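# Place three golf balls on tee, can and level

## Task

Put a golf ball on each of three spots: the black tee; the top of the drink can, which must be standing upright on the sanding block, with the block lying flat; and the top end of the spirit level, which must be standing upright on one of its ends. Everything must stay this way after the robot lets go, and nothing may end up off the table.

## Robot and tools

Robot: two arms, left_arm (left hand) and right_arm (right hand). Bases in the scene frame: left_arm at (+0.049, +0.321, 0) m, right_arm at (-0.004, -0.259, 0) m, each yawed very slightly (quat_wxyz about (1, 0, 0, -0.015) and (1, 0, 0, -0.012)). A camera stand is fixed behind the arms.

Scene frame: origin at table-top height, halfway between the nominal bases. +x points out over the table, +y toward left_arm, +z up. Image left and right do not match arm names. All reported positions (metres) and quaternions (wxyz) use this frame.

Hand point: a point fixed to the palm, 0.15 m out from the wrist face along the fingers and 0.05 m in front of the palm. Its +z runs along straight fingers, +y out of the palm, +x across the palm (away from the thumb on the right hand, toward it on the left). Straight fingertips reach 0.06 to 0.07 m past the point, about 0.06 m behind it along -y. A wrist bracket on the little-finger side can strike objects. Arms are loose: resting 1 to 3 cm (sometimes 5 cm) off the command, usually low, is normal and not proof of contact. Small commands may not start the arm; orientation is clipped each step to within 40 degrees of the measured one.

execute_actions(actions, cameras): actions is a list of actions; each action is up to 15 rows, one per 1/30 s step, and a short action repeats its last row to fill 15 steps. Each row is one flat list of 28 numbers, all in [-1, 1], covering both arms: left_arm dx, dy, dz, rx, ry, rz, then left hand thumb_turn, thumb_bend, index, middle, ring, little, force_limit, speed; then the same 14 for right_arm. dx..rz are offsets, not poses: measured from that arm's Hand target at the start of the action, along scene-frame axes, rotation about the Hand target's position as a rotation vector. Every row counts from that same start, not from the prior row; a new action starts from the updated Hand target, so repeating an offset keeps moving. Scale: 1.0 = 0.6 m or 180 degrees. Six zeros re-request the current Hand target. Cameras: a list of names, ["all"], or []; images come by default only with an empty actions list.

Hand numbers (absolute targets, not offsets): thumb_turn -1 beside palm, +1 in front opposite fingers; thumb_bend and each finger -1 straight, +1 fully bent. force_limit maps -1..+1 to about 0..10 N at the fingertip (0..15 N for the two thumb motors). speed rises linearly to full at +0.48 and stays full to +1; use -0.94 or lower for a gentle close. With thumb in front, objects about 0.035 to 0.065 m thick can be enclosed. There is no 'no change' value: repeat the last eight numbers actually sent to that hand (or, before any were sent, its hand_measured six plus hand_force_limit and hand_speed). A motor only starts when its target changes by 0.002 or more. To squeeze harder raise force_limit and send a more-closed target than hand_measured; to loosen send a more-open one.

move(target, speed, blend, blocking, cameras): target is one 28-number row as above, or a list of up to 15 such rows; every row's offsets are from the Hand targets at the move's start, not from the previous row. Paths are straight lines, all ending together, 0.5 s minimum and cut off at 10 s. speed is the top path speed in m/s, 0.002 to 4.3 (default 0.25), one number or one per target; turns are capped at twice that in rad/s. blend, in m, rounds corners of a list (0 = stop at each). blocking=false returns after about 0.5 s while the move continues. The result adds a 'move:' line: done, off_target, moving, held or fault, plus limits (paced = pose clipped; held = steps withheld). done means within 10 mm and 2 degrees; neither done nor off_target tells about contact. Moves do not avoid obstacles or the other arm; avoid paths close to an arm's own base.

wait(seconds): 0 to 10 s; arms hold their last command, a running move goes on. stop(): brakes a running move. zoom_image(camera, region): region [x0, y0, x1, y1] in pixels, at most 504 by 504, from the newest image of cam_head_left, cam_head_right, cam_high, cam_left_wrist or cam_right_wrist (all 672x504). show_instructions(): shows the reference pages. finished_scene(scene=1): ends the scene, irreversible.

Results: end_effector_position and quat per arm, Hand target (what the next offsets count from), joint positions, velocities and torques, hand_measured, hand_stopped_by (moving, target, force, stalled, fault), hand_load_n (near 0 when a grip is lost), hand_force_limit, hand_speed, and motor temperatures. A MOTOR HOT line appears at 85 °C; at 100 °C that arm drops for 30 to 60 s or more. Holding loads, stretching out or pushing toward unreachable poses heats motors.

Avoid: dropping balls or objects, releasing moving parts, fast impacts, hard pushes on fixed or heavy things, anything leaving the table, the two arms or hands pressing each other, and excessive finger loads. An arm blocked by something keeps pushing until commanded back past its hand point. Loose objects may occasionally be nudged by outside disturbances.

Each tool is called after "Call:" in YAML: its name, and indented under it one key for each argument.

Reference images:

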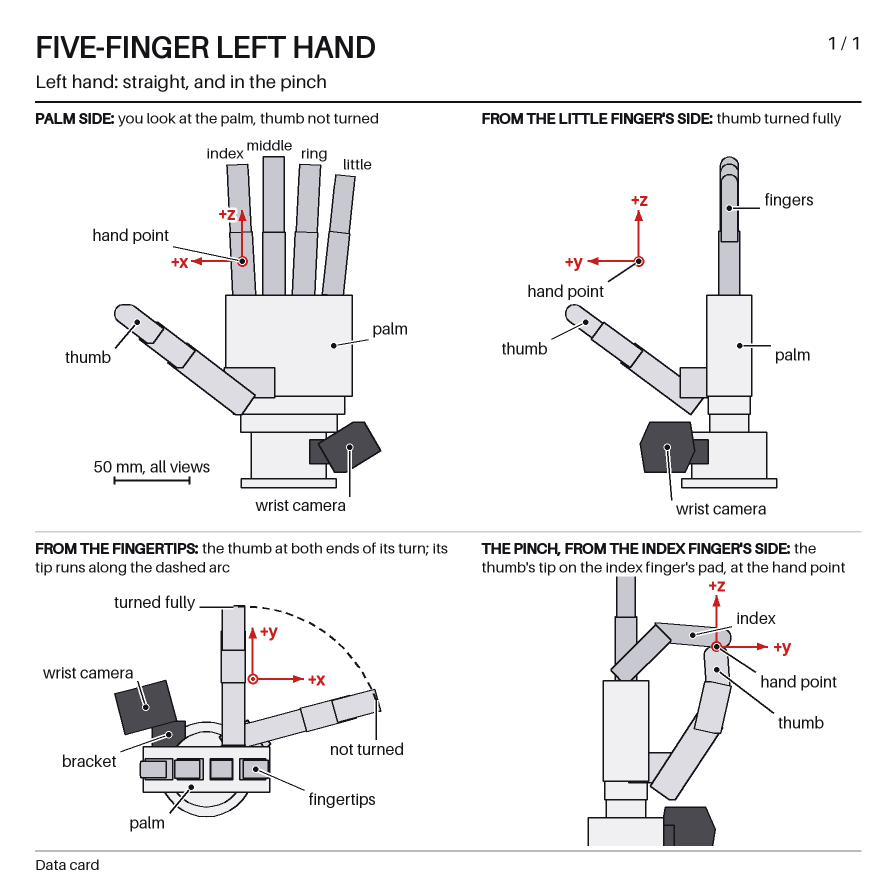

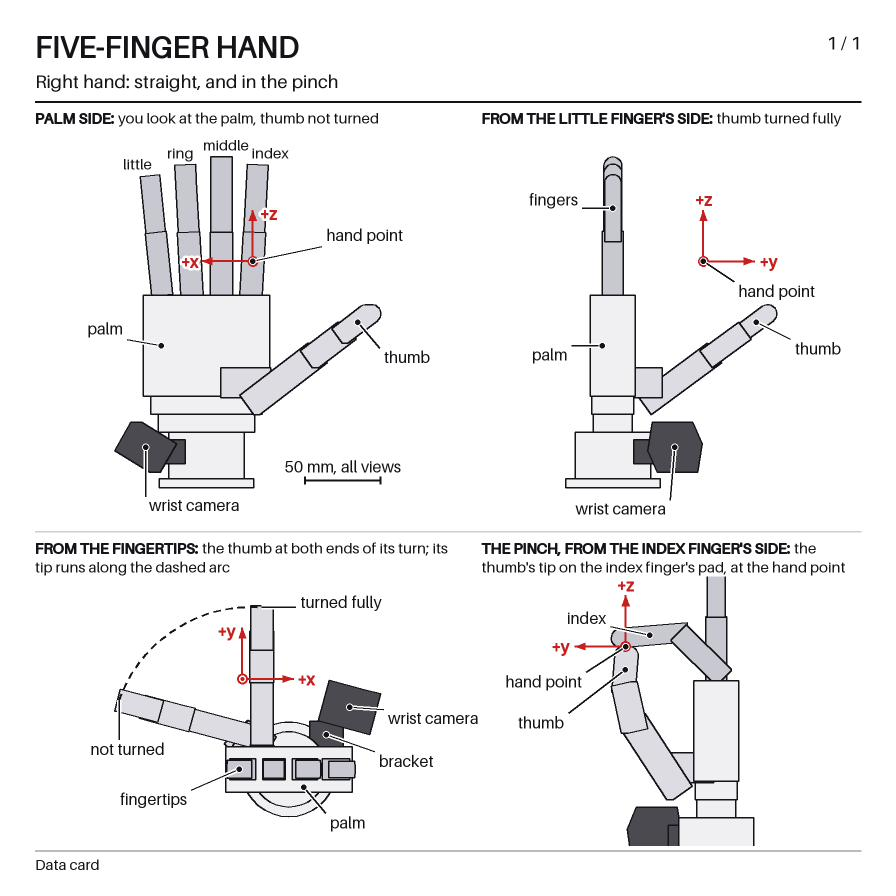

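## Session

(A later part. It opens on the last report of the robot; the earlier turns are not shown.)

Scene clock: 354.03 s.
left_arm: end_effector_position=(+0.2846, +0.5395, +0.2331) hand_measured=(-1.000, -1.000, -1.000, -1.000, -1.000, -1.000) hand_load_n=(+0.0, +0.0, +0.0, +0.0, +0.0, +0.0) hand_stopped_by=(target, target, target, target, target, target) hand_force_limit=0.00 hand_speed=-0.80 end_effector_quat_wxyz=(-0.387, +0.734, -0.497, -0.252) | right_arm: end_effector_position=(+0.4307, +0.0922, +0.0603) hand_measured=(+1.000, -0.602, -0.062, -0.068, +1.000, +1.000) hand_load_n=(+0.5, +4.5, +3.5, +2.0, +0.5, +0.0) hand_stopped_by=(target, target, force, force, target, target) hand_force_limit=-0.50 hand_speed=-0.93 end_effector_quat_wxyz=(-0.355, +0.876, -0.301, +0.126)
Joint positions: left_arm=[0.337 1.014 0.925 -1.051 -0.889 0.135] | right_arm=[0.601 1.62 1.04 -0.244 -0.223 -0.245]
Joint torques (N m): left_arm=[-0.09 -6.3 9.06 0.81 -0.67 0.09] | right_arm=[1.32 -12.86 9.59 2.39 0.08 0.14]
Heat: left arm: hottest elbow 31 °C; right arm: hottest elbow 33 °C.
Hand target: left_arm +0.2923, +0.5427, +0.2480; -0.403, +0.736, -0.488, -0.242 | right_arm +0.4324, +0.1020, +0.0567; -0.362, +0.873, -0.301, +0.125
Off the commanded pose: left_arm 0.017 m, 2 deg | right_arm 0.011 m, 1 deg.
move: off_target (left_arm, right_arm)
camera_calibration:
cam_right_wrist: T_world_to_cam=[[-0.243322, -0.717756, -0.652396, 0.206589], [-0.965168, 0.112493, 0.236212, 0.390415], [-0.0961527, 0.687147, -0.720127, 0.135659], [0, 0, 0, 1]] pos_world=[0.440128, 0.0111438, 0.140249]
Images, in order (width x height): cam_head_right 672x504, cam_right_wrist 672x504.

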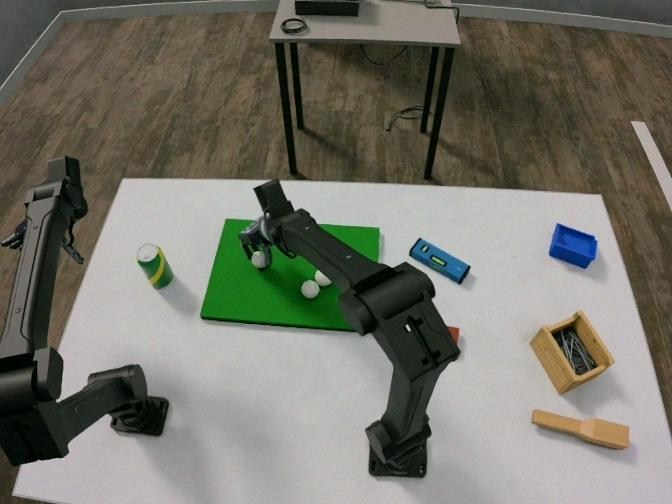

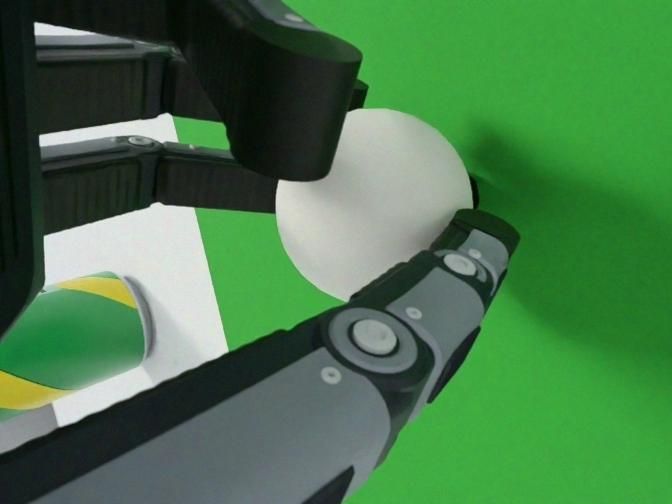

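Call:
move:
  target: [0,0,0,0,0,0,-1,-1,-1,-1,-1,-1,0,-0.8,-0.005,0,-0.0075,0,0,0,1,-0.6,0.4,0.4,1,1,-0.5,-0.93]
  speed: 0.03
  cameras: ["cam_right_wrist","cam_head_right"]

Call:
zoom_image:
  camera: "cam_right_wrist"
  region: [240, 60, 520, 340]

Call:
zoom_image:
  camera: "cam_head_right"
  region: [230, 230, 300, 300]

Scene clock: 370.17 s.
left_arm: end_effector_position=(+0.2846, +0.5395, +0.2331) hand_measured=(-1.000, -1.000, -1.000, -1.000, -1.000, -1.000) hand_load_n=(+0.0, +0.0, +0.0, +0.0, +0.0, +0.0) hand_stopped_by=(target, target, target, target, target, target) hand_force_limit=0.00 hand_speed=-0.80 end_effector_quat_wxyz=(-0.387, +0.734, -0.497, -0.252) | right_arm: end_effector_position=(+0.4304, +0.0929, +0.0588) hand_measured=(+1.000, -0.602, -0.062, -0.068, +1.000, +1.000) hand_load_n=(+0.0, +4.0, +3.5, +2.0, +0.0, +0.0) hand_stopped_by=(target, target, force, force, target, target) hand_force_limit=-0.50 hand_speed=-0.93 end_effector_quat_wxyz=(-0.358, +0.875, -0.301, +0.128)
Joint positions: left_arm=[0.337 1.014 0.925 -1.051 -0.889 0.135] | right_arm=[0.602 1.62 1.032 -0.229 -0.222 -0.241]
Joint torques (N m): left_arm=[-0.09 -6.36 9.06 0.84 -0.67 0.08] | right_arm=[1.38 -12.75 9.11 2.35 0.1 0.13]
Heat: left arm: hottest elbow 31 °C; right arm: hottest elbow 32 °C.
Hand target: left_arm +0.2923, +0.5427, +0.2480; -0.403, +0.736, -0.488, -0.242 | right_arm +0.4294, +0.1020, +0.0522; -0.362, +0.873, -0.301, +0.125
Off the commanded pose: left_arm 0.017 m, 2 deg | right_arm 0.011 m, 1 deg.
move: off_target (left_arm, right_arm)
camera_calibration:
cam_right_wrist: T_world_to_cam=[[-0.240998, -0.714335, -0.656997, 0.205016], [-0.966236, 0.113019, 0.231549, 0.391136], [-0.0911501, 0.690617, -0.717454, 0.13149], [0, 0, 0, 1]] pos_world=[0.439323, 0.0114347, 0.138466]
Images, in order (width x height): cam_head_right 672x504, cam_right_wrist 672x504.

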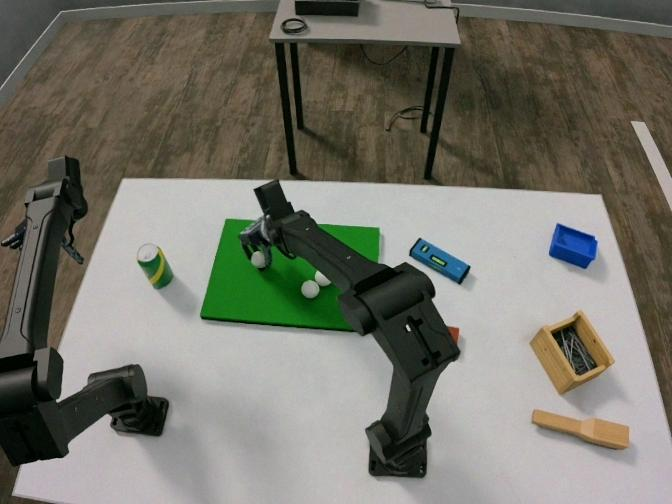

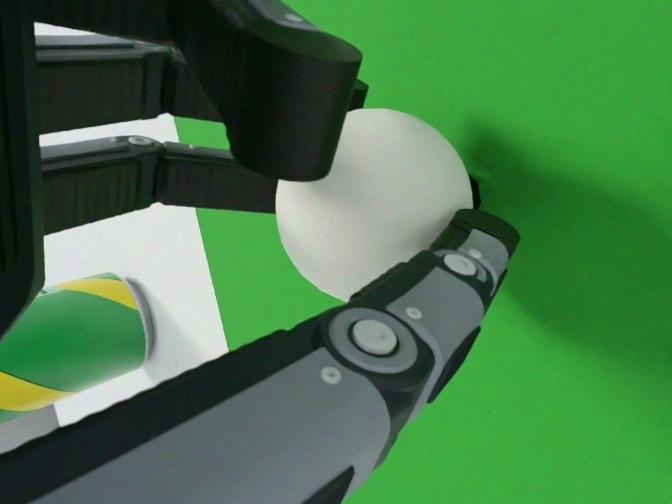

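Scaled by 1.800 from the camera's 672x504 image, which has a finer 960x720 frame.

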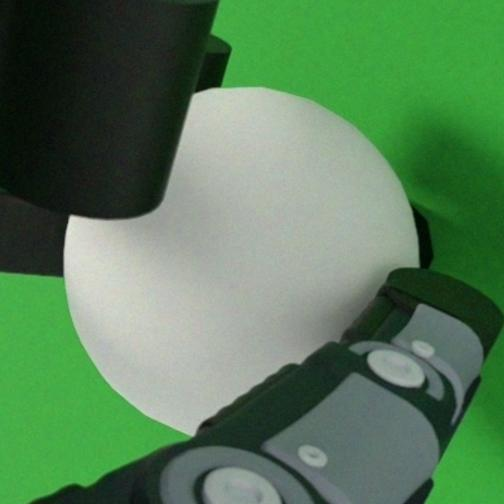

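Scaled by 7.200 from the camera's 672x504 image, which has a finer 960x720 frame.

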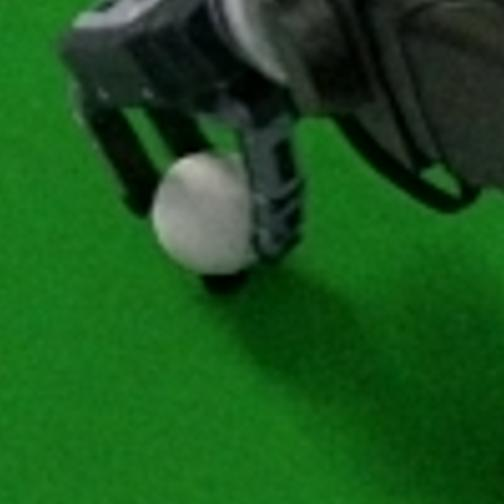

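Call:
move:
  target:
    - [0,0,0,0,0,0,-1,-1,-1,-1,-1,-1,0,-0.8,0,0,0.005,0,0,0,1,-0.6,0.4,0.4,1,1,-0.5,-0.93]
    - [0,0,0,0,0,0,-1,-1,-1,-1,-1,-1,0,-0.8,0,0,0.005,0,0,0,1,-0.8,-0.4,-0.4,1,1,-0.5,-0.85]
  speed: 0.03
  cameras: ["cam_right_wrist","cam_head_right"]

Call:
zoom_image:
  camera: "cam_head_right"
  region: [230, 230, 300, 300]

Scene clock: 380.97 s.
left_arm: end_effector_position=(+0.2846, +0.5395, +0.2331) hand_measured=(-1.000, -1.000, -1.000, -1.000, -1.000, -1.000) hand_load_n=(+0.0, +0.0, +0.0, +0.0, +0.0, +0.0) hand_stopped_by=(target, target, target, target, target, target) hand_force_limit=0.00 hand_speed=-0.80 end_effector_quat_wxyz=(-0.387, +0.734, -0.497, -0.252) | right_arm: end_effector_position=(+0.4293, +0.0943, +0.0588) hand_measured=(+1.000, -0.800, -0.400, -0.400, +1.000, +1.000) hand_load_n=(+0.0, +0.0, +0.0, +0.0, +0.0, +0.0) hand_stopped_by=(target, target, target, target, target, target) hand_force_limit=-0.50 hand_speed=-0.85 end_effector_quat_wxyz=(-0.358, +0.875, -0.299, +0.127)
Joint positions: left_arm=[0.337 1.014 0.925 -1.051 -0.889 0.135] | right_arm=[0.605 1.62 1.032 -0.229 -0.222 -0.241]
Joint torques (N m): left_arm=[-0.09 -6.3 9.05 0.84 -0.67 0.08] | right_arm=[1.26 -13.1 9.44 2.02 0.09 0.13]
Heat: left arm: hottest elbow 31 °C; right arm: hottest elbow 33 °C.
Hand target: left_arm +0.2923, +0.5427, +0.2480; -0.403, +0.736, -0.488, -0.242 | right_arm +0.4294, +0.1020, +0.0552; -0.362, +0.873, -0.301, +0.125
Off the commanded pose: left_arm 0.017 m, 2 deg | right_arm 0.009 m, 1 deg.
move: off_target (left_arm)
camera_calibration:
cam_right_wrist: T_world_to_cam=[[-0.238847, -0.715107, -0.656943, 0.204888], [-0.966568, 0.110104, 0.231566, 0.390383], [-0.0932619, 0.690289, -0.717498, 0.131381], [0, 0, 0, 1]] pos_world=[0.438522, 0.0128433, 0.138466]
Images, in order (width x height): cam_head_right 672x504, cam_right_wrist 672x504.

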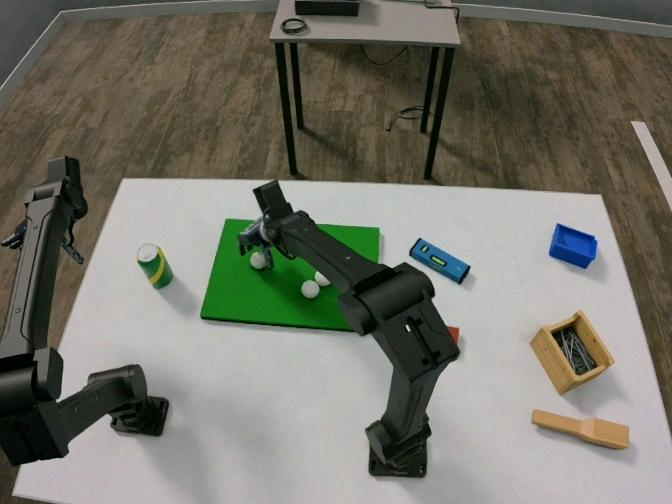

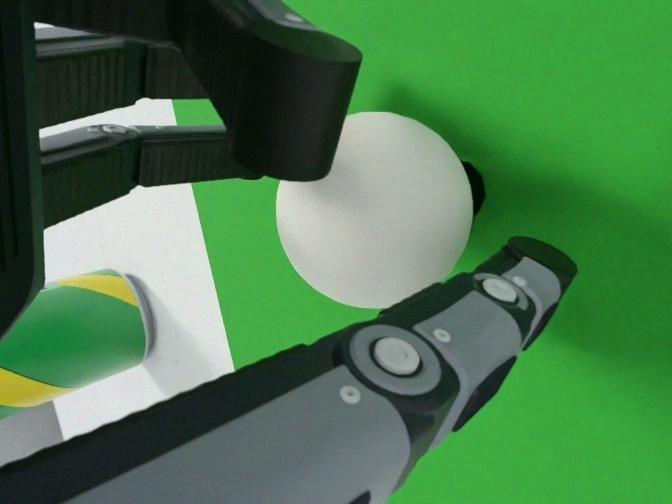

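Scaled by 7.200 from the camera's 672x504 image, which has a finer 960x720 frame.

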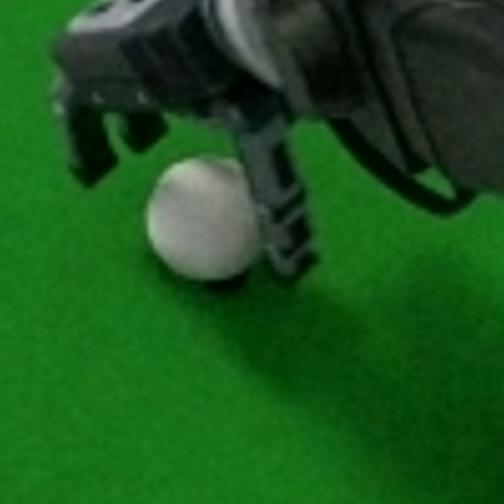

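Call:
move:
  target:
    - [0,0,0,0,0,0,-1,-1,-1,-1,-1,-1,0,-0.8,0,0,0.005,0,0,0,1,-1,-1,-1,1,1,-0.5,-0.6]
    - [0,0,0,0,0,0,-1,-1,-1,-1,-1,-1,0,-0.8,0,0,0.2,0,0,0,1,-1,-1,-1,1,1,-0.5,-0.6]
    - [0,0,0,0,0,0,-1,-1,-1,-1,-1,-1,0,-0.8,0,-0.4,0.25,0,0,0,1,-1,-1,-1,1,1,-0.5,-0.6]
  speed: [0.05, 0.1, 0.25]
  blend: [0, 0.03, 0]
  cameras: ["cam_right_wrist","cam_head_right","cam_head_left","cam_high"]

Call:
zoom_image:
  camera: "cam_head_left"
  region: [380, 220, 480, 360]

Call:
zoom_image:
  camera: "cam_head_right"
  region: [230, 220, 300, 290]

Scene clock: 450.90 s.
left_arm: end_effector_position=(+0.2846, +0.5395, +0.2331) hand_measured=(-1.000, -1.000, -1.000, -1.000, -1.000, -1.000) hand_load_n=(+0.0, +0.0, -0.5, +0.0, +0.0, +0.0) hand_stopped_by=(target, target, target, target, target, target) hand_force_limit=0.00 hand_speed=-0.80 end_effector_quat_wxyz=(-0.387, +0.734, -0.497, -0.252) | right_arm: end_effector_position=(+0.4248, -0.1382, +0.1915) hand_measured=(+1.000, -1.000, -1.000, -1.000, +1.000, +1.000) hand_load_n=(+0.0, +0.0, +0.0, -0.5, +0.0, +0.0) hand_stopped_by=(target, target, target, target, target, target) hand_force_limit=-0.50 hand_speed=-0.60 end_effector_quat_wxyz=(-0.356, +0.873, -0.312, +0.113)
Joint positions: left_arm=[0.337 1.014 0.925 -1.051 -0.889 0.135] | right_arm=[0.094 1.301 1.093 -0.796 -0.547 -0.65]
Joint torques (N m): left_arm=[-0.03 -6.3 9.06 0.83 -0.67 0.08] | right_arm=[0.5 -10.7 12.04 0.68 -0.42 -0.13]
Heat: left arm: hottest elbow 32 °C; right arm: hottest elbow 33 °C.
Hand target: left_arm +0.2923, +0.5427, +0.2480; -0.403, +0.736, -0.488, -0.242 | right_arm +0.4294, -0.1380, +0.2052; -0.362, +0.873, -0.301, +0.125
Off the commanded pose: left_arm 0.017 m, 2 deg | right_arm 0.014 m, 2 deg.
move: off_target (left_arm, right_arm)
camera_calibration:
cam_right_wrist: T_world_to_cam=[[-0.271519, -0.705251, -0.654904, 0.139523], [-0.956396, 0.121619, 0.265547, 0.371584], [-0.107628, 0.698448, -0.707521, 0.392031], [0, 0, 0, 1]] pos_world=[0.435458, -0.220606, 0.270072]
Images, in order (width x height): cam_head_left 672x504, cam_head_right 672x504, cam_high 672x504, cam_right_wrist 672x504.

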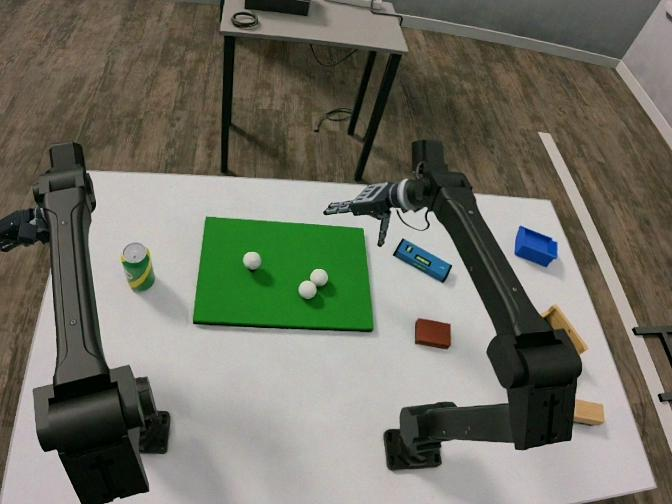

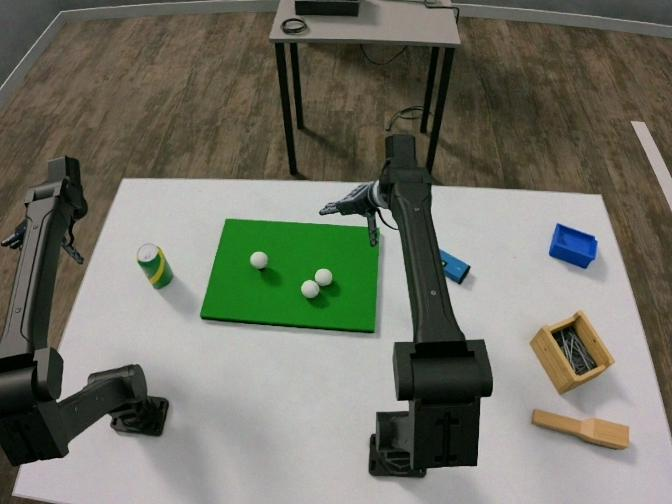

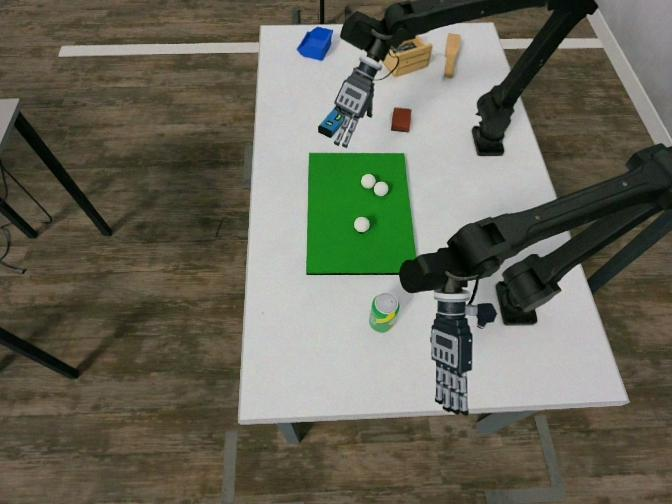

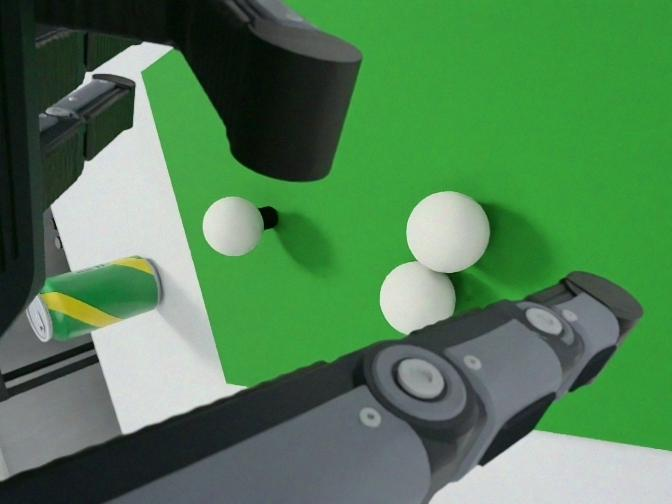

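Scaled by 3.600 from the camera's 672x504 image, which has a finer 960x720 frame.

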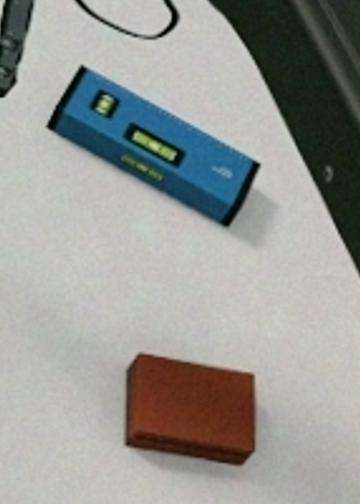

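Scaled by 7.200 from the camera's 672x504 image, which has a finer 960x720 frame.

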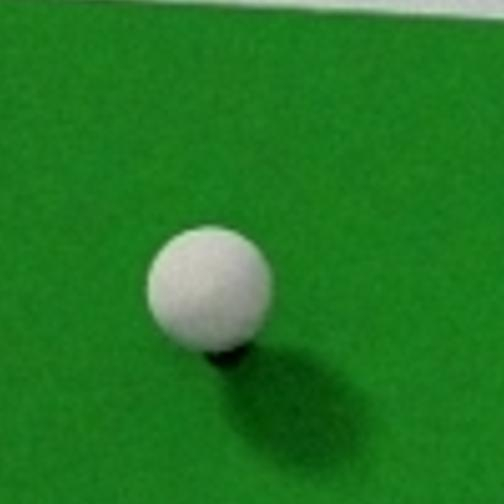

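Call:
move:
  target: [0,0,0,0,0,0,-1,-1,-1,-1,-1,-1,0,-0.8,-0.265,-0.353,0,0,0,-0.388,1,-1,-1,-1,1,1,-0.5,-0.6]
  speed: 0.25
  cameras: ["cam_right_wrist","cam_head_left"]

Scene clock: 503.60 s.
left_arm: end_effector_position=(+0.2846, +0.5395, +0.2331) hand_measured=(-1.000, -1.000, -1.000, -1.000, -1.000, -1.000) hand_load_n=(+0.0, +0.0, +0.0, +0.0, +0.0, +0.0) hand_stopped_by=(target, target, target, target, target, target) hand_force_limit=0.00 hand_speed=-0.80 end_effector_quat_wxyz=(-0.387, +0.734, -0.497, -0.252) | right_arm: end_effector_position=(+0.2727, -0.3508, +0.2014) hand_measured=(+1.000, -1.000, -1.000, -1.000, +1.000, +1.000) hand_load_n=(+0.0, -0.5, +0.0, +0.0, +0.0, +0.0) hand_stopped_by=(target, target, target, target, target, target) hand_force_limit=-0.50 hand_speed=-0.60 end_effector_quat_wxyz=(+0.221, -0.552, +0.742, -0.309)
Joint positions: left_arm=[0.337 1.014 0.925 -1.051 -0.889 0.135] | right_arm=[-0.447 0.671 0.713 -0.841 -0.113 -0.133]
Joint torques (N m): left_arm=[-0.09 -6.3 9.06 0.81 -0.67 0.09] | right_arm=[-0.21 -1.79 10.86 0.99 0.06 0.13]
Heat: left arm: hottest elbow 32 °C; right arm: hottest elbow 36 °C.
Hand target: left_arm +0.2923, +0.5427, +0.2480; -0.403, +0.736, -0.488, -0.242 | right_arm +0.2704, -0.3498, +0.2052; +0.225, -0.544, +0.747, -0.310
Off the commanded pose: left_arm 0.017 m, 2 deg | right_arm 0.005 m, 1 deg.
move: off_target (left_arm)
camera_calibration:
cam_right_wrist: T_world_to_cam=[[-0.754576, -0.0351484, -0.65527, 0.321669], [-0.242309, 0.942919, 0.228453, 0.350238], [0.609837, 0.331163, -0.720021, 0.209168], [0, 0, 0, 1]] pos_world=[0.200032, -0.388209, 0.281373]
Images, in order (width x height): cam_head_left 672x504, cam_right_wrist 672x504.

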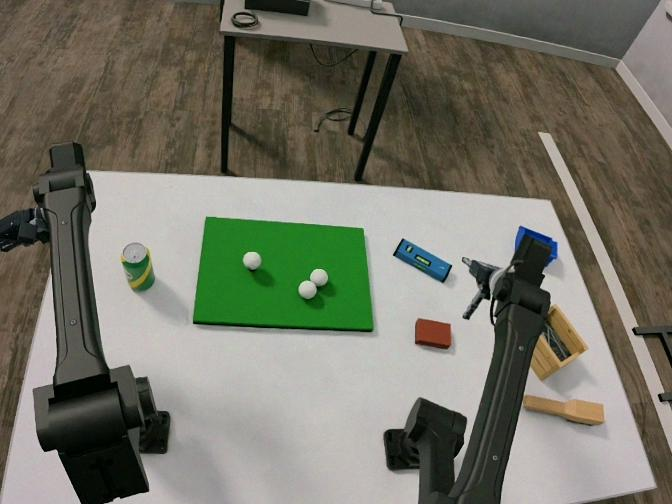

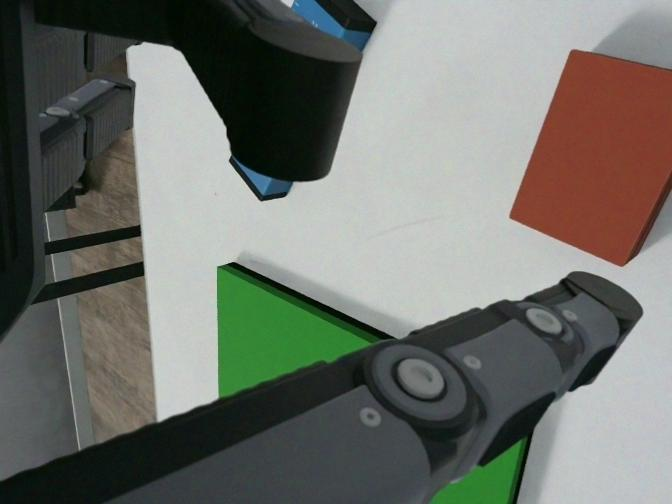

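Call:
zoom_image:
  camera: "cam_right_wrist"
  region: [470, 20, 672, 290]

Scaled by 1.867 from the camera's 672x504 image, which has a finer 960x720 frame.

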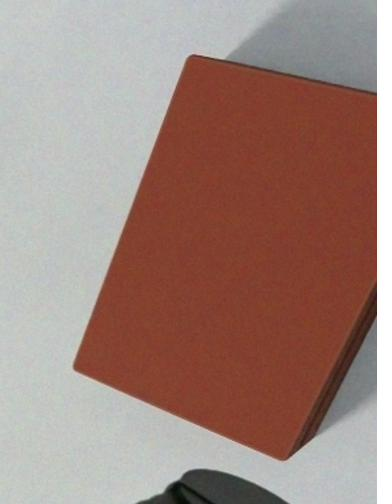

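Call:
move:
  target: [0,0,0,0,0,0,-1,-1,-1,-1,-1,-1,0,-0.8,0.0007,0.0085,-0.2353,-0.0069,-0.0354,0.0389,1,-1,-0.7,-0.7,1,1,-0.5,-0.6]
  speed: 0.15
  cameras: ["cam_right_wrist","cam_head_right"]

Call:
zoom_image:
  camera: "cam_head_right"
  region: [400, 270, 540, 400]

Scene clock: 549.43 s.
left_arm: end_effector_position=(+0.2846, +0.5395, +0.2331) hand_measured=(-1.000, -1.000, -1.000, -1.000, -1.000, -1.000) hand_load_n=(+0.0, +0.0, +0.0, +0.0, +0.0, +0.0) hand_stopped_by=(target, target, target, target, target, target) hand_force_limit=0.00 hand_speed=-0.80 end_effector_quat_wxyz=(-0.387, +0.734, -0.497, -0.252) | right_arm: end_effector_position=(+0.2658, -0.3404, +0.0604) hand_measured=(+1.000, -1.000, -0.700, -0.700, +1.000, +1.000) hand_load_n=(+0.0, +0.0, +0.0, +0.0, +0.0, +0.0) hand_stopped_by=(target, target, target, target, target, target) hand_force_limit=-0.50 hand_speed=-0.60 end_effector_quat_wxyz=(+0.276, -0.570, +0.704, -0.322)
Joint positions: left_arm=[0.337 1.014 0.925 -1.051 -0.889 0.135] | right_arm=[-0.516 0.68 0.299 -0.345 -0.272 -0.206]
Joint torques (N m): left_arm=[-0.09 -6.3 9.06 0.83 -0.67 0.08] | right_arm=[-0.15 0.44 10.41 2.47 -0.2 -0.13]
Heat: left arm: hottest elbow 32 °C; right arm: hottest elbow 35 °C.
Hand target: left_arm +0.2923, +0.5427, +0.2480; -0.403, +0.736, -0.488, -0.242 | right_arm +0.2708, -0.3447, +0.0640; +0.279, -0.573, +0.695, -0.333
Off the commanded pose: left_arm 0.017 m, 2 deg | right_arm 0.008 m, 2 deg.
move: off_target (left_arm)
camera_calibration:
cam_right_wrist: T_world_to_cam=[[-0.676542, -0.0979773, -0.729857, 0.186811], [-0.354283, 0.912177, 0.205951, 0.391617], [0.64558, 0.397911, -0.651838, 0.117519], [0, 0, 0, 1]] pos_world=[0.189261, -0.385684, 0.132295]
Images, in order (width x height): cam_head_right 672x504, cam_right_wrist 672x504.

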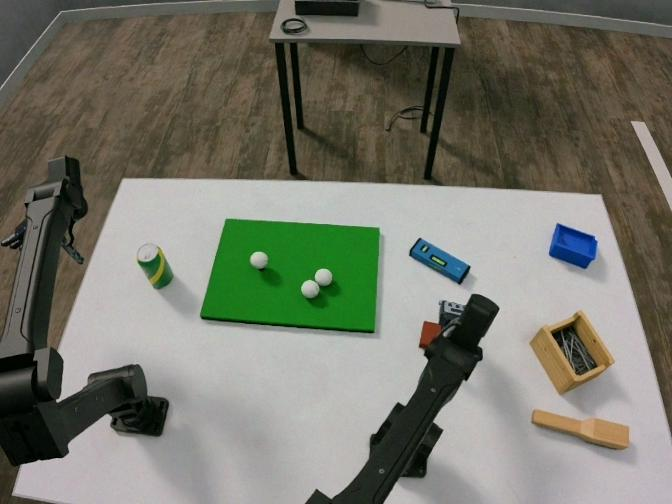

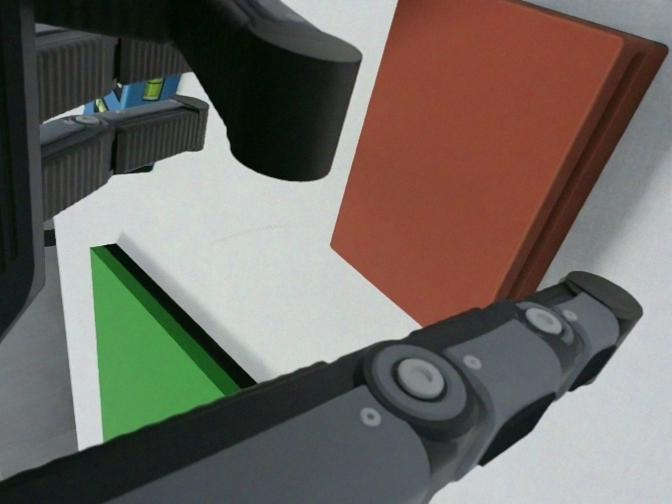

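Scaled by 3.600 from the camera's 672x504 image, which has a finer 960x720 frame.

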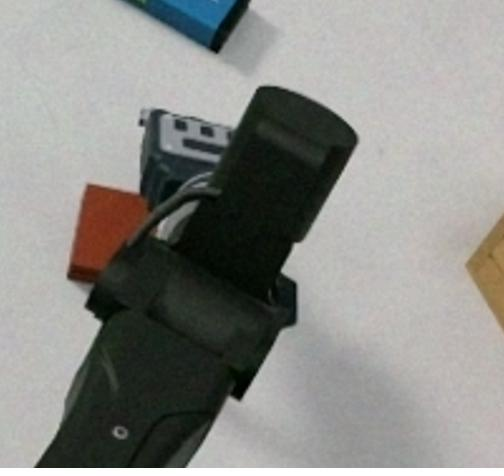

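Call:
move:
  target: [0,0,0,0,0,0,-1,-1,-1,-1,-1,-1,0,-0.8,0.0113,-0.0108,-0.0533,0,0,0,1,-1,-0.7,-0.7,1,1,-0.5,-0.6]
  speed: 0.06
  cameras: ["cam_right_wrist"]

Scene clock: 569.20 s.
left_arm: end_effector_position=(+0.2846, +0.5395, +0.2331) hand_measured=(-1.000, -1.000, -1.000, -1.000, -1.000, -1.000) hand_load_n=(+0.0, +0.0, +0.0, +0.0, +0.0, +0.0) hand_stopped_by=(target, target, target, target, target, target) hand_force_limit=0.00 hand_speed=-0.80 end_effector_quat_wxyz=(-0.387, +0.734, -0.497, -0.252) | right_arm: end_effector_position=(+0.2734, -0.3464, +0.0293) hand_measured=(+1.000, -1.000, -0.700, -0.700, +1.000, +1.000) hand_load_n=(+0.0, +0.0, +0.0, +0.0, +0.0, +0.0) hand_stopped_by=(target, target, target, target, target, target) hand_force_limit=-0.50 hand_speed=-0.60 end_effector_quat_wxyz=(+0.277, -0.571, +0.703, -0.323)
Joint positions: left_arm=[0.337 1.014 0.925 -1.051 -0.889 0.135] | right_arm=[-0.524 0.815 0.25 -0.161 -0.28 -0.214]
Joint torques (N m): left_arm=[-0.09 -6.3 9.05 0.83 -0.67 0.08] | right_arm=[-0.15 -0.38 9.59 2.48 -0.21 -0.12]
Heat: left arm: hottest elbow 32 °C; right arm: hottest elbow 33 °C.
Hand target: left_arm +0.2923, +0.5427, +0.2480; -0.403, +0.736, -0.488, -0.242 | right_arm +0.2776, -0.3512, +0.0320; +0.279, -0.573, +0.695, -0.333
Off the commanded pose: left_arm 0.017 m, 2 deg | right_arm 0.007 m, 1 deg.
move: off_target (left_arm)
camera_calibration:
cam_right_wrist: T_world_to_cam=[[-0.675117, -0.101037, -0.730759, 0.167272], [-0.357332, 0.911401, 0.204112, 0.406813], [0.645392, 0.398923, -0.651406, 0.0950262], [0, 0, 0, 1]] pos_world=[0.196966, -0.391778, 0.101101]
Images, in order (width x height): cam_right_wrist 672x504.

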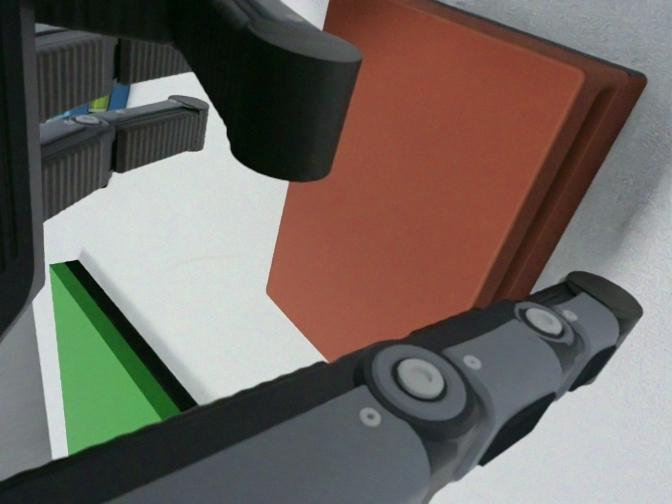

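Call:
move:
  target:
    - [0,0,0,0,0,0,-1,-1,-1,-1,-1,-1,0,-0.8,0,0,-0.0075,0,0,0,1,-1,-0.7,-0.7,1,1,-0.5,-0.6]
    - [0,0,0,0,0,0,-1,-1,-1,-1,-1,-1,0,-0.8,0,0,-0.0075,0,0,0,1,-1,0.5,0.5,1,1,0,-0.88]
  speed: 0.06
  cameras: ["cam_right_wrist"]

Scene clock: 579.97 s.
left_arm: end_effector_position=(+0.2846, +0.5395, +0.2331) hand_measured=(-1.000, -1.000, -1.000, -1.000, -1.000, -1.000) hand_load_n=(+0.0, +0.0, +0.0, +0.0, +0.0, +0.0) hand_stopped_by=(target, target, target, target, target, target) hand_force_limit=0.00 hand_speed=-0.80 end_effector_quat_wxyz=(-0.387, +0.734, -0.497, -0.252) | right_arm: end_effector_position=(+0.2740, -0.3466, +0.0252) hand_measured=(+1.000, -1.000, -0.022, -0.034, +1.000, +1.000) hand_load_n=(-1.0, +1.5, +6.5, +5.0, +0.0, +0.0) hand_stopped_by=(target, target, force, force, target, target) hand_force_limit=0.00 hand_speed=-0.88 end_effector_quat_wxyz=(+0.277, -0.571, +0.702, -0.323)
Joint positions: left_arm=[0.337 1.014 0.925 -1.051 -0.889 0.135] | right_arm=[-0.524 0.832 0.242 -0.135 -0.281 -0.215]
Joint torques (N m): left_arm=[-0.09 -6.36 9.06 0.83 -0.67 0.08] | right_arm=[-0.15 -0.56 9.43 2.36 -0.19 -0.11]
Heat: left arm: hottest elbow 32 °C; right arm: hottest elbow 33 °C.
Hand target: left_arm +0.2923, +0.5427, +0.2480; -0.403, +0.736, -0.488, -0.242 | right_arm +0.2776, -0.3512, +0.0275; +0.279, -0.573, +0.695, -0.333
Off the commanded pose: left_arm 0.017 m, 2 deg | right_arm 0.006 m, 1 deg.
move: off_target (left_arm)
camera_calibration:
cam_right_wrist: T_world_to_cam=[[-0.673695, -0.103303, -0.731753, 0.163443], [-0.359598, 0.910875, 0.202477, 0.408518], [0.645619, 0.399544, -0.6508, 0.0922268], [0, 0, 0, 1]] pos_world=[0.19747, -0.392073, 0.0969057]
Images, in order (width x height): cam_right_wrist 672x504.

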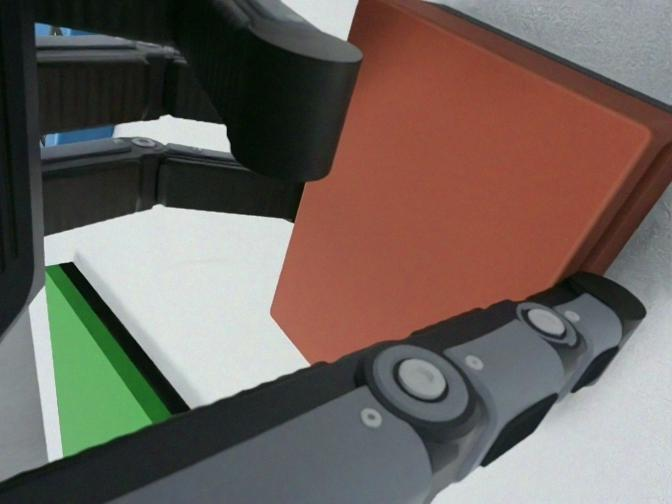

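Call:
move:
  target: [0,0,0,0,0,0,-1,-1,-1,-1,-1,-1,0,-0.8,0,0,0.12,0,0,0,1,-1,0.5,0.5,1,1,0,-0.88]
  speed: 0.08
  cameras: ["cam_right_wrist","cam_head_right"]

Scene clock: 585.30 s.
left_arm: end_effector_position=(+0.2846, +0.5395, +0.2331) hand_measured=(-1.000, -1.000, -1.000, -1.000, -1.000, -1.000) hand_load_n=(+0.0, +0.0, +0.0, +0.0, +0.0, +0.0) hand_stopped_by=(target, target, target, target, target, target) hand_force_limit=0.00 hand_speed=-0.80 end_effector_quat_wxyz=(-0.387, +0.734, -0.497, -0.252) | right_arm: end_effector_position=(+0.2583, -0.3389, +0.0606) hand_measured=(+1.000, -1.000, -0.022, -0.034, +1.000, +1.000) hand_load_n=(-1.0, +1.5, +6.5, +5.0, +0.0, +0.0) hand_stopped_by=(target, target, force, force, target, target) hand_force_limit=0.00 hand_speed=-0.88 end_effector_quat_wxyz=(+0.266, -0.576, +0.713, -0.298)
Joint positions: left_arm=[0.337 1.014 0.925 -1.051 -0.889 0.135] | right_arm=[-0.527 0.694 0.328 -0.422 -0.28 -0.223]
Joint torques (N m): left_arm=[-0.09 -6.3 9.06 0.83 -0.67 0.08] | right_arm=[0.09 -1.9 15.76 1.17 -0.16 -0.09]
Heat: left arm: hottest elbow 32 °C; right arm: hottest elbow 34 °C.
Hand target: left_arm +0.2923, +0.5427, +0.2480; -0.403, +0.736, -0.488, -0.242 | right_arm +0.2776, -0.3512, +0.0995; +0.279, -0.573, +0.695, -0.333
Off the commanded pose: left_arm 0.017 m, 2 deg | right_arm 0.045 m, 5 deg.
move: off_target (left_arm, right_arm)
camera_calibration:
cam_right_wrist: T_world_to_cam=[[-0.713048, -0.0851689, -0.695923, 0.193798], [-0.348021, 0.904671, 0.245869, 0.381015], [0.608641, 0.417513, -0.674714, 0.139425], [0, 0, 0, 1]] pos_world=[0.185929, -0.386399, 0.13526]
Images, in order (width x height): cam_head_right 672x504, cam_right_wrist 672x504.

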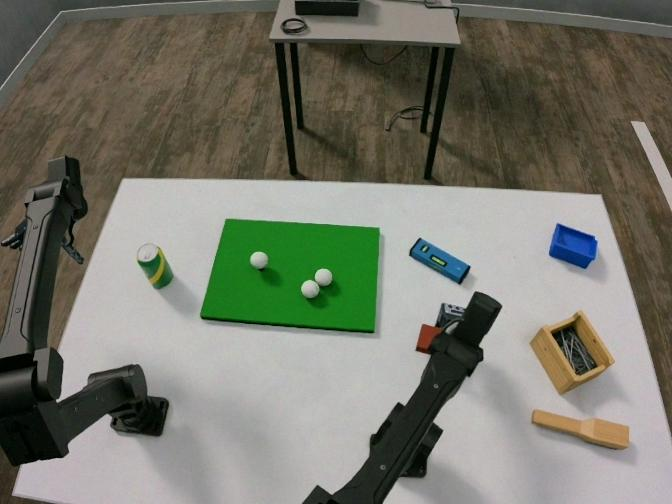

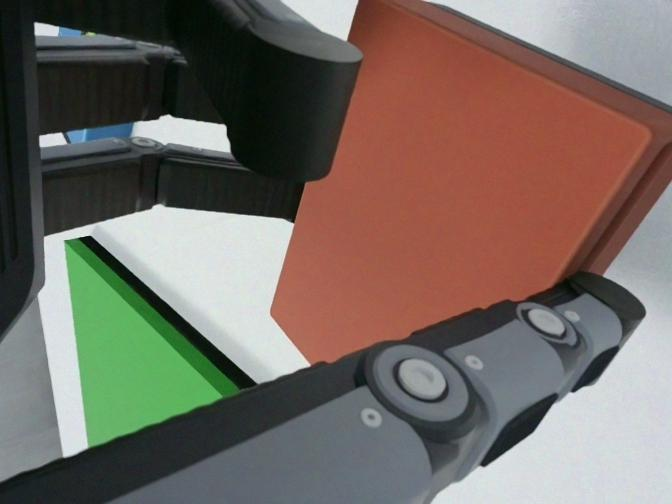

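Call:
move:
  target: [0,0,0,0,0,0,-1,-1,-1,-1,-1,-1,0,-0.8,-0.0527,0.562,0.0175,0,0,0.3,1,-1,0.5,0.5,1,1,0,-0.88]
  speed: 0.15
  cameras: ["cam_right_wrist","cam_head_right"]

Scene clock: 598.10 s.
left_arm: end_effector_position=(+0.2846, +0.5395, +0.2331) hand_measured=(-1.000, -1.000, -1.000, -1.000, -1.000, -1.000) hand_load_n=(+0.0, +0.0, +0.0, +0.0, +0.0, +0.0) hand_stopped_by=(target, target, target, target, target, target) hand_force_limit=0.00 hand_speed=-0.80 end_effector_quat_wxyz=(-0.387, +0.734, -0.497, -0.252) | right_arm: end_effector_position=(+0.2206, -0.0377, +0.0725) hand_measured=(+1.000, -1.000, -0.022, -0.034, +1.000, +1.000) hand_load_n=(-1.5, +1.5, +6.5, +5.0, +0.0, +0.0) hand_stopped_by=(target, target, force, force, target, target) hand_force_limit=0.00 hand_speed=-0.88 end_effector_quat_wxyz=(-0.361, +0.844, -0.366, +0.153)
Joint positions: left_arm=[0.337 1.014 0.925 -1.051 -0.889 0.135] | right_arm=[0.67 0.827 0.414 -0.356 -0.082 -0.071]
Joint torques (N m): left_arm=[-0.09 -6.3 9.06 0.83 -0.67 0.09] | right_arm=[1.26 -1.67 15.76 2.66 0.11 0.13]
Heat: left arm: hottest elbow 32 °C; right arm: hottest elbow 35 °C.
Hand target: left_arm +0.2923, +0.5427, +0.2480; -0.403, +0.736, -0.488, -0.242 | right_arm +0.2460, -0.0140, +0.1100; -0.400, +0.826, -0.359, +0.170
Off the commanded pose: left_arm 0.017 m, 2 deg | right_arm 0.051 m, 5 deg.
move: off_target (left_arm, right_arm)
camera_calibration:
cam_right_wrist: T_world_to_cam=[[-0.339366, -0.652008, -0.678024, 0.09575], [-0.940454, 0.25005, 0.230263, 0.199561], [0.0194064, 0.715793, -0.698042, 0.187551], [0, 0, 0, 1]] pos_world=[0.216533, -0.121718, 0.149888]
Images, in order (width x height): cam_head_right 672x504, cam_right_wrist 672x504.

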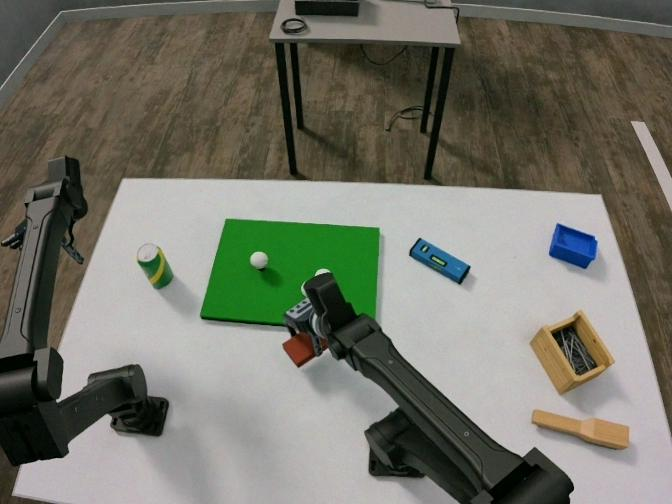

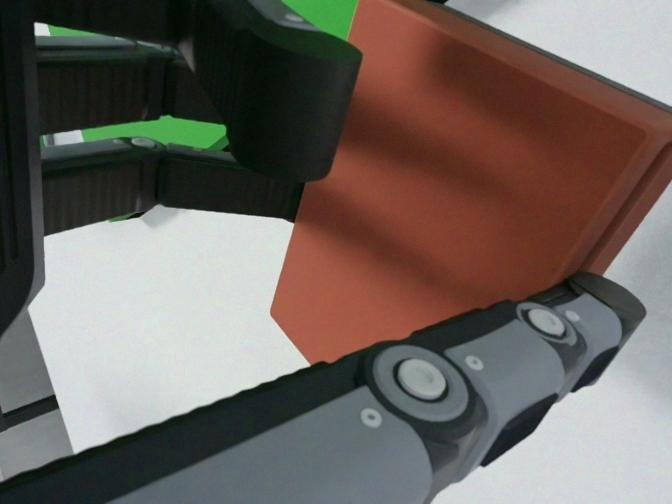

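Call:
move:
  target: [0,0,0,0,0,0,-1,-1,-1,-1,-1,-1,0,-0.8,-0.005,-0.0067,-0.12,0,0,0,1,-1,0.5,0.5,1,1,0,-0.88]
  speed: 0.06
  cameras: ["cam_right_wrist","cam_head_right"]

Call:
zoom_image:
  camera: "cam_head_right"
  region: [260, 280, 360, 380]

Scene clock: 607.10 s.
left_arm: end_effector_position=(+0.2846, +0.5395, +0.2331) hand_measured=(-1.000, -1.000, -1.000, -1.000, -1.000, -1.000) hand_load_n=(+0.0, +0.0, +0.0, +0.0, +0.0, +0.0) hand_stopped_by=(target, target, target, target, target, target) hand_force_limit=0.00 hand_speed=-0.80 end_effector_quat_wxyz=(-0.387, +0.734, -0.497, -0.252) | right_arm: end_effector_position=(+0.2347, -0.0271, +0.0283) hand_measured=(+1.000, -1.000, -0.022, -0.034, +1.000, +1.000) hand_load_n=(-1.0, +1.5, +6.5, +5.0, +0.0, +0.0) hand_stopped_by=(target, target, force, force, target, target) hand_force_limit=0.00 hand_speed=-0.88 end_effector_quat_wxyz=(-0.382, +0.835, -0.361, +0.165)
Joint positions: left_arm=[0.337 1.014 0.925 -1.051 -0.889 0.135] | right_arm=[0.67 0.985 0.325 -0.055 -0.082 -0.071]
Joint torques (N m): left_arm=[-0.09 -6.3 9.06 0.83 -0.67 0.08] | right_arm=[0.97 -2.73 9.81 2.76 0.01 0.1]
Motor temperatures (°C): left_arm=[18 21 32 17 20 17] | right_arm=[17 17 38 18 15 18]
Heat: left arm: hottest elbow 32 °C; right arm: hottest elbow 38 °C.
Hand target: left_arm +0.2923, +0.5427, +0.2480; -0.403, +0.736, -0.488, -0.242 | right_arm +0.2430, -0.0180, +0.0380; -0.400, +0.826, -0.359, +0.170
Off the commanded pose: left_arm 0.017 m, 2 deg | right_arm 0.016 m, 2 deg.
move: off_target (left_arm, right_arm)
camera_calibration:
cam_right_wrist: T_world_to_cam=[[-0.309549, -0.629467, -0.712707, 0.0720367], [-0.949627, 0.243169, 0.197681, 0.223263], [0.0488747, 0.737997, -0.673031, 0.141743], [0, 0, 0, 1]] pos_world=[0.227388, -0.113552, 0.102604]
Images, in order (width x height): cam_head_right 672x504, cam_right_wrist 672x504.

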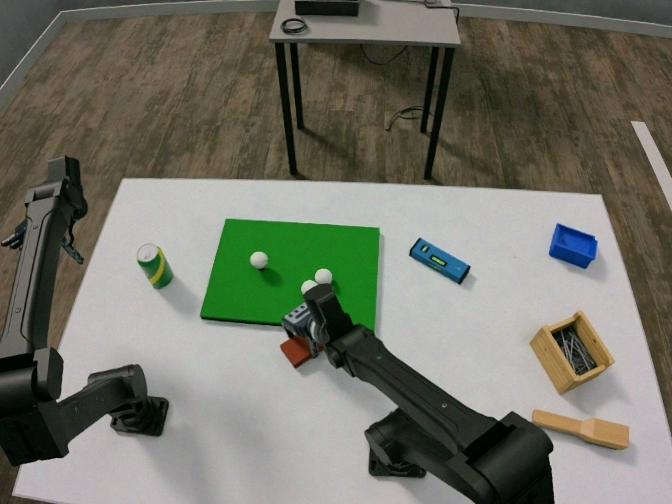

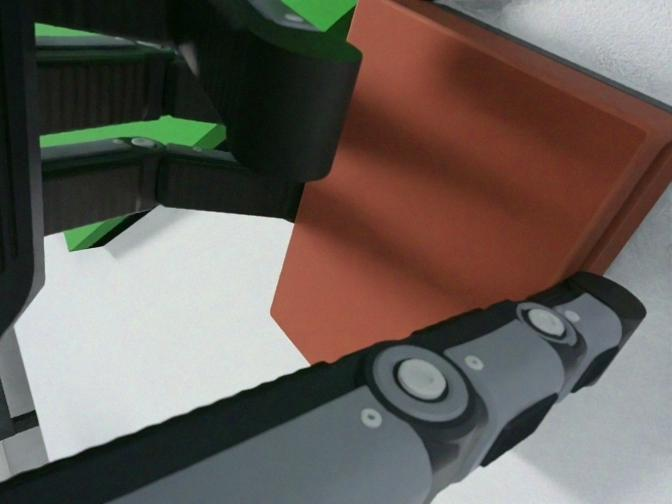

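Scaled by 5.040 from the camera's 672x504 image, which has a finer 960x720 frame.

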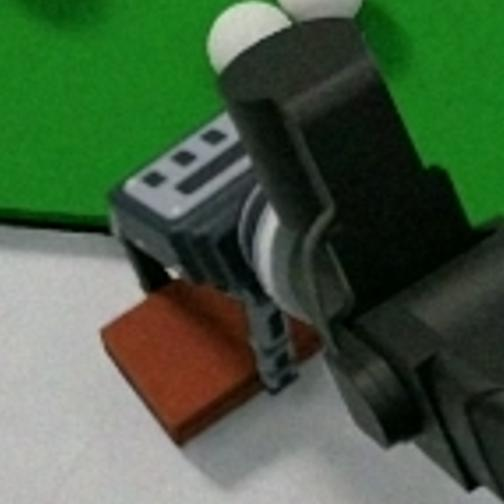

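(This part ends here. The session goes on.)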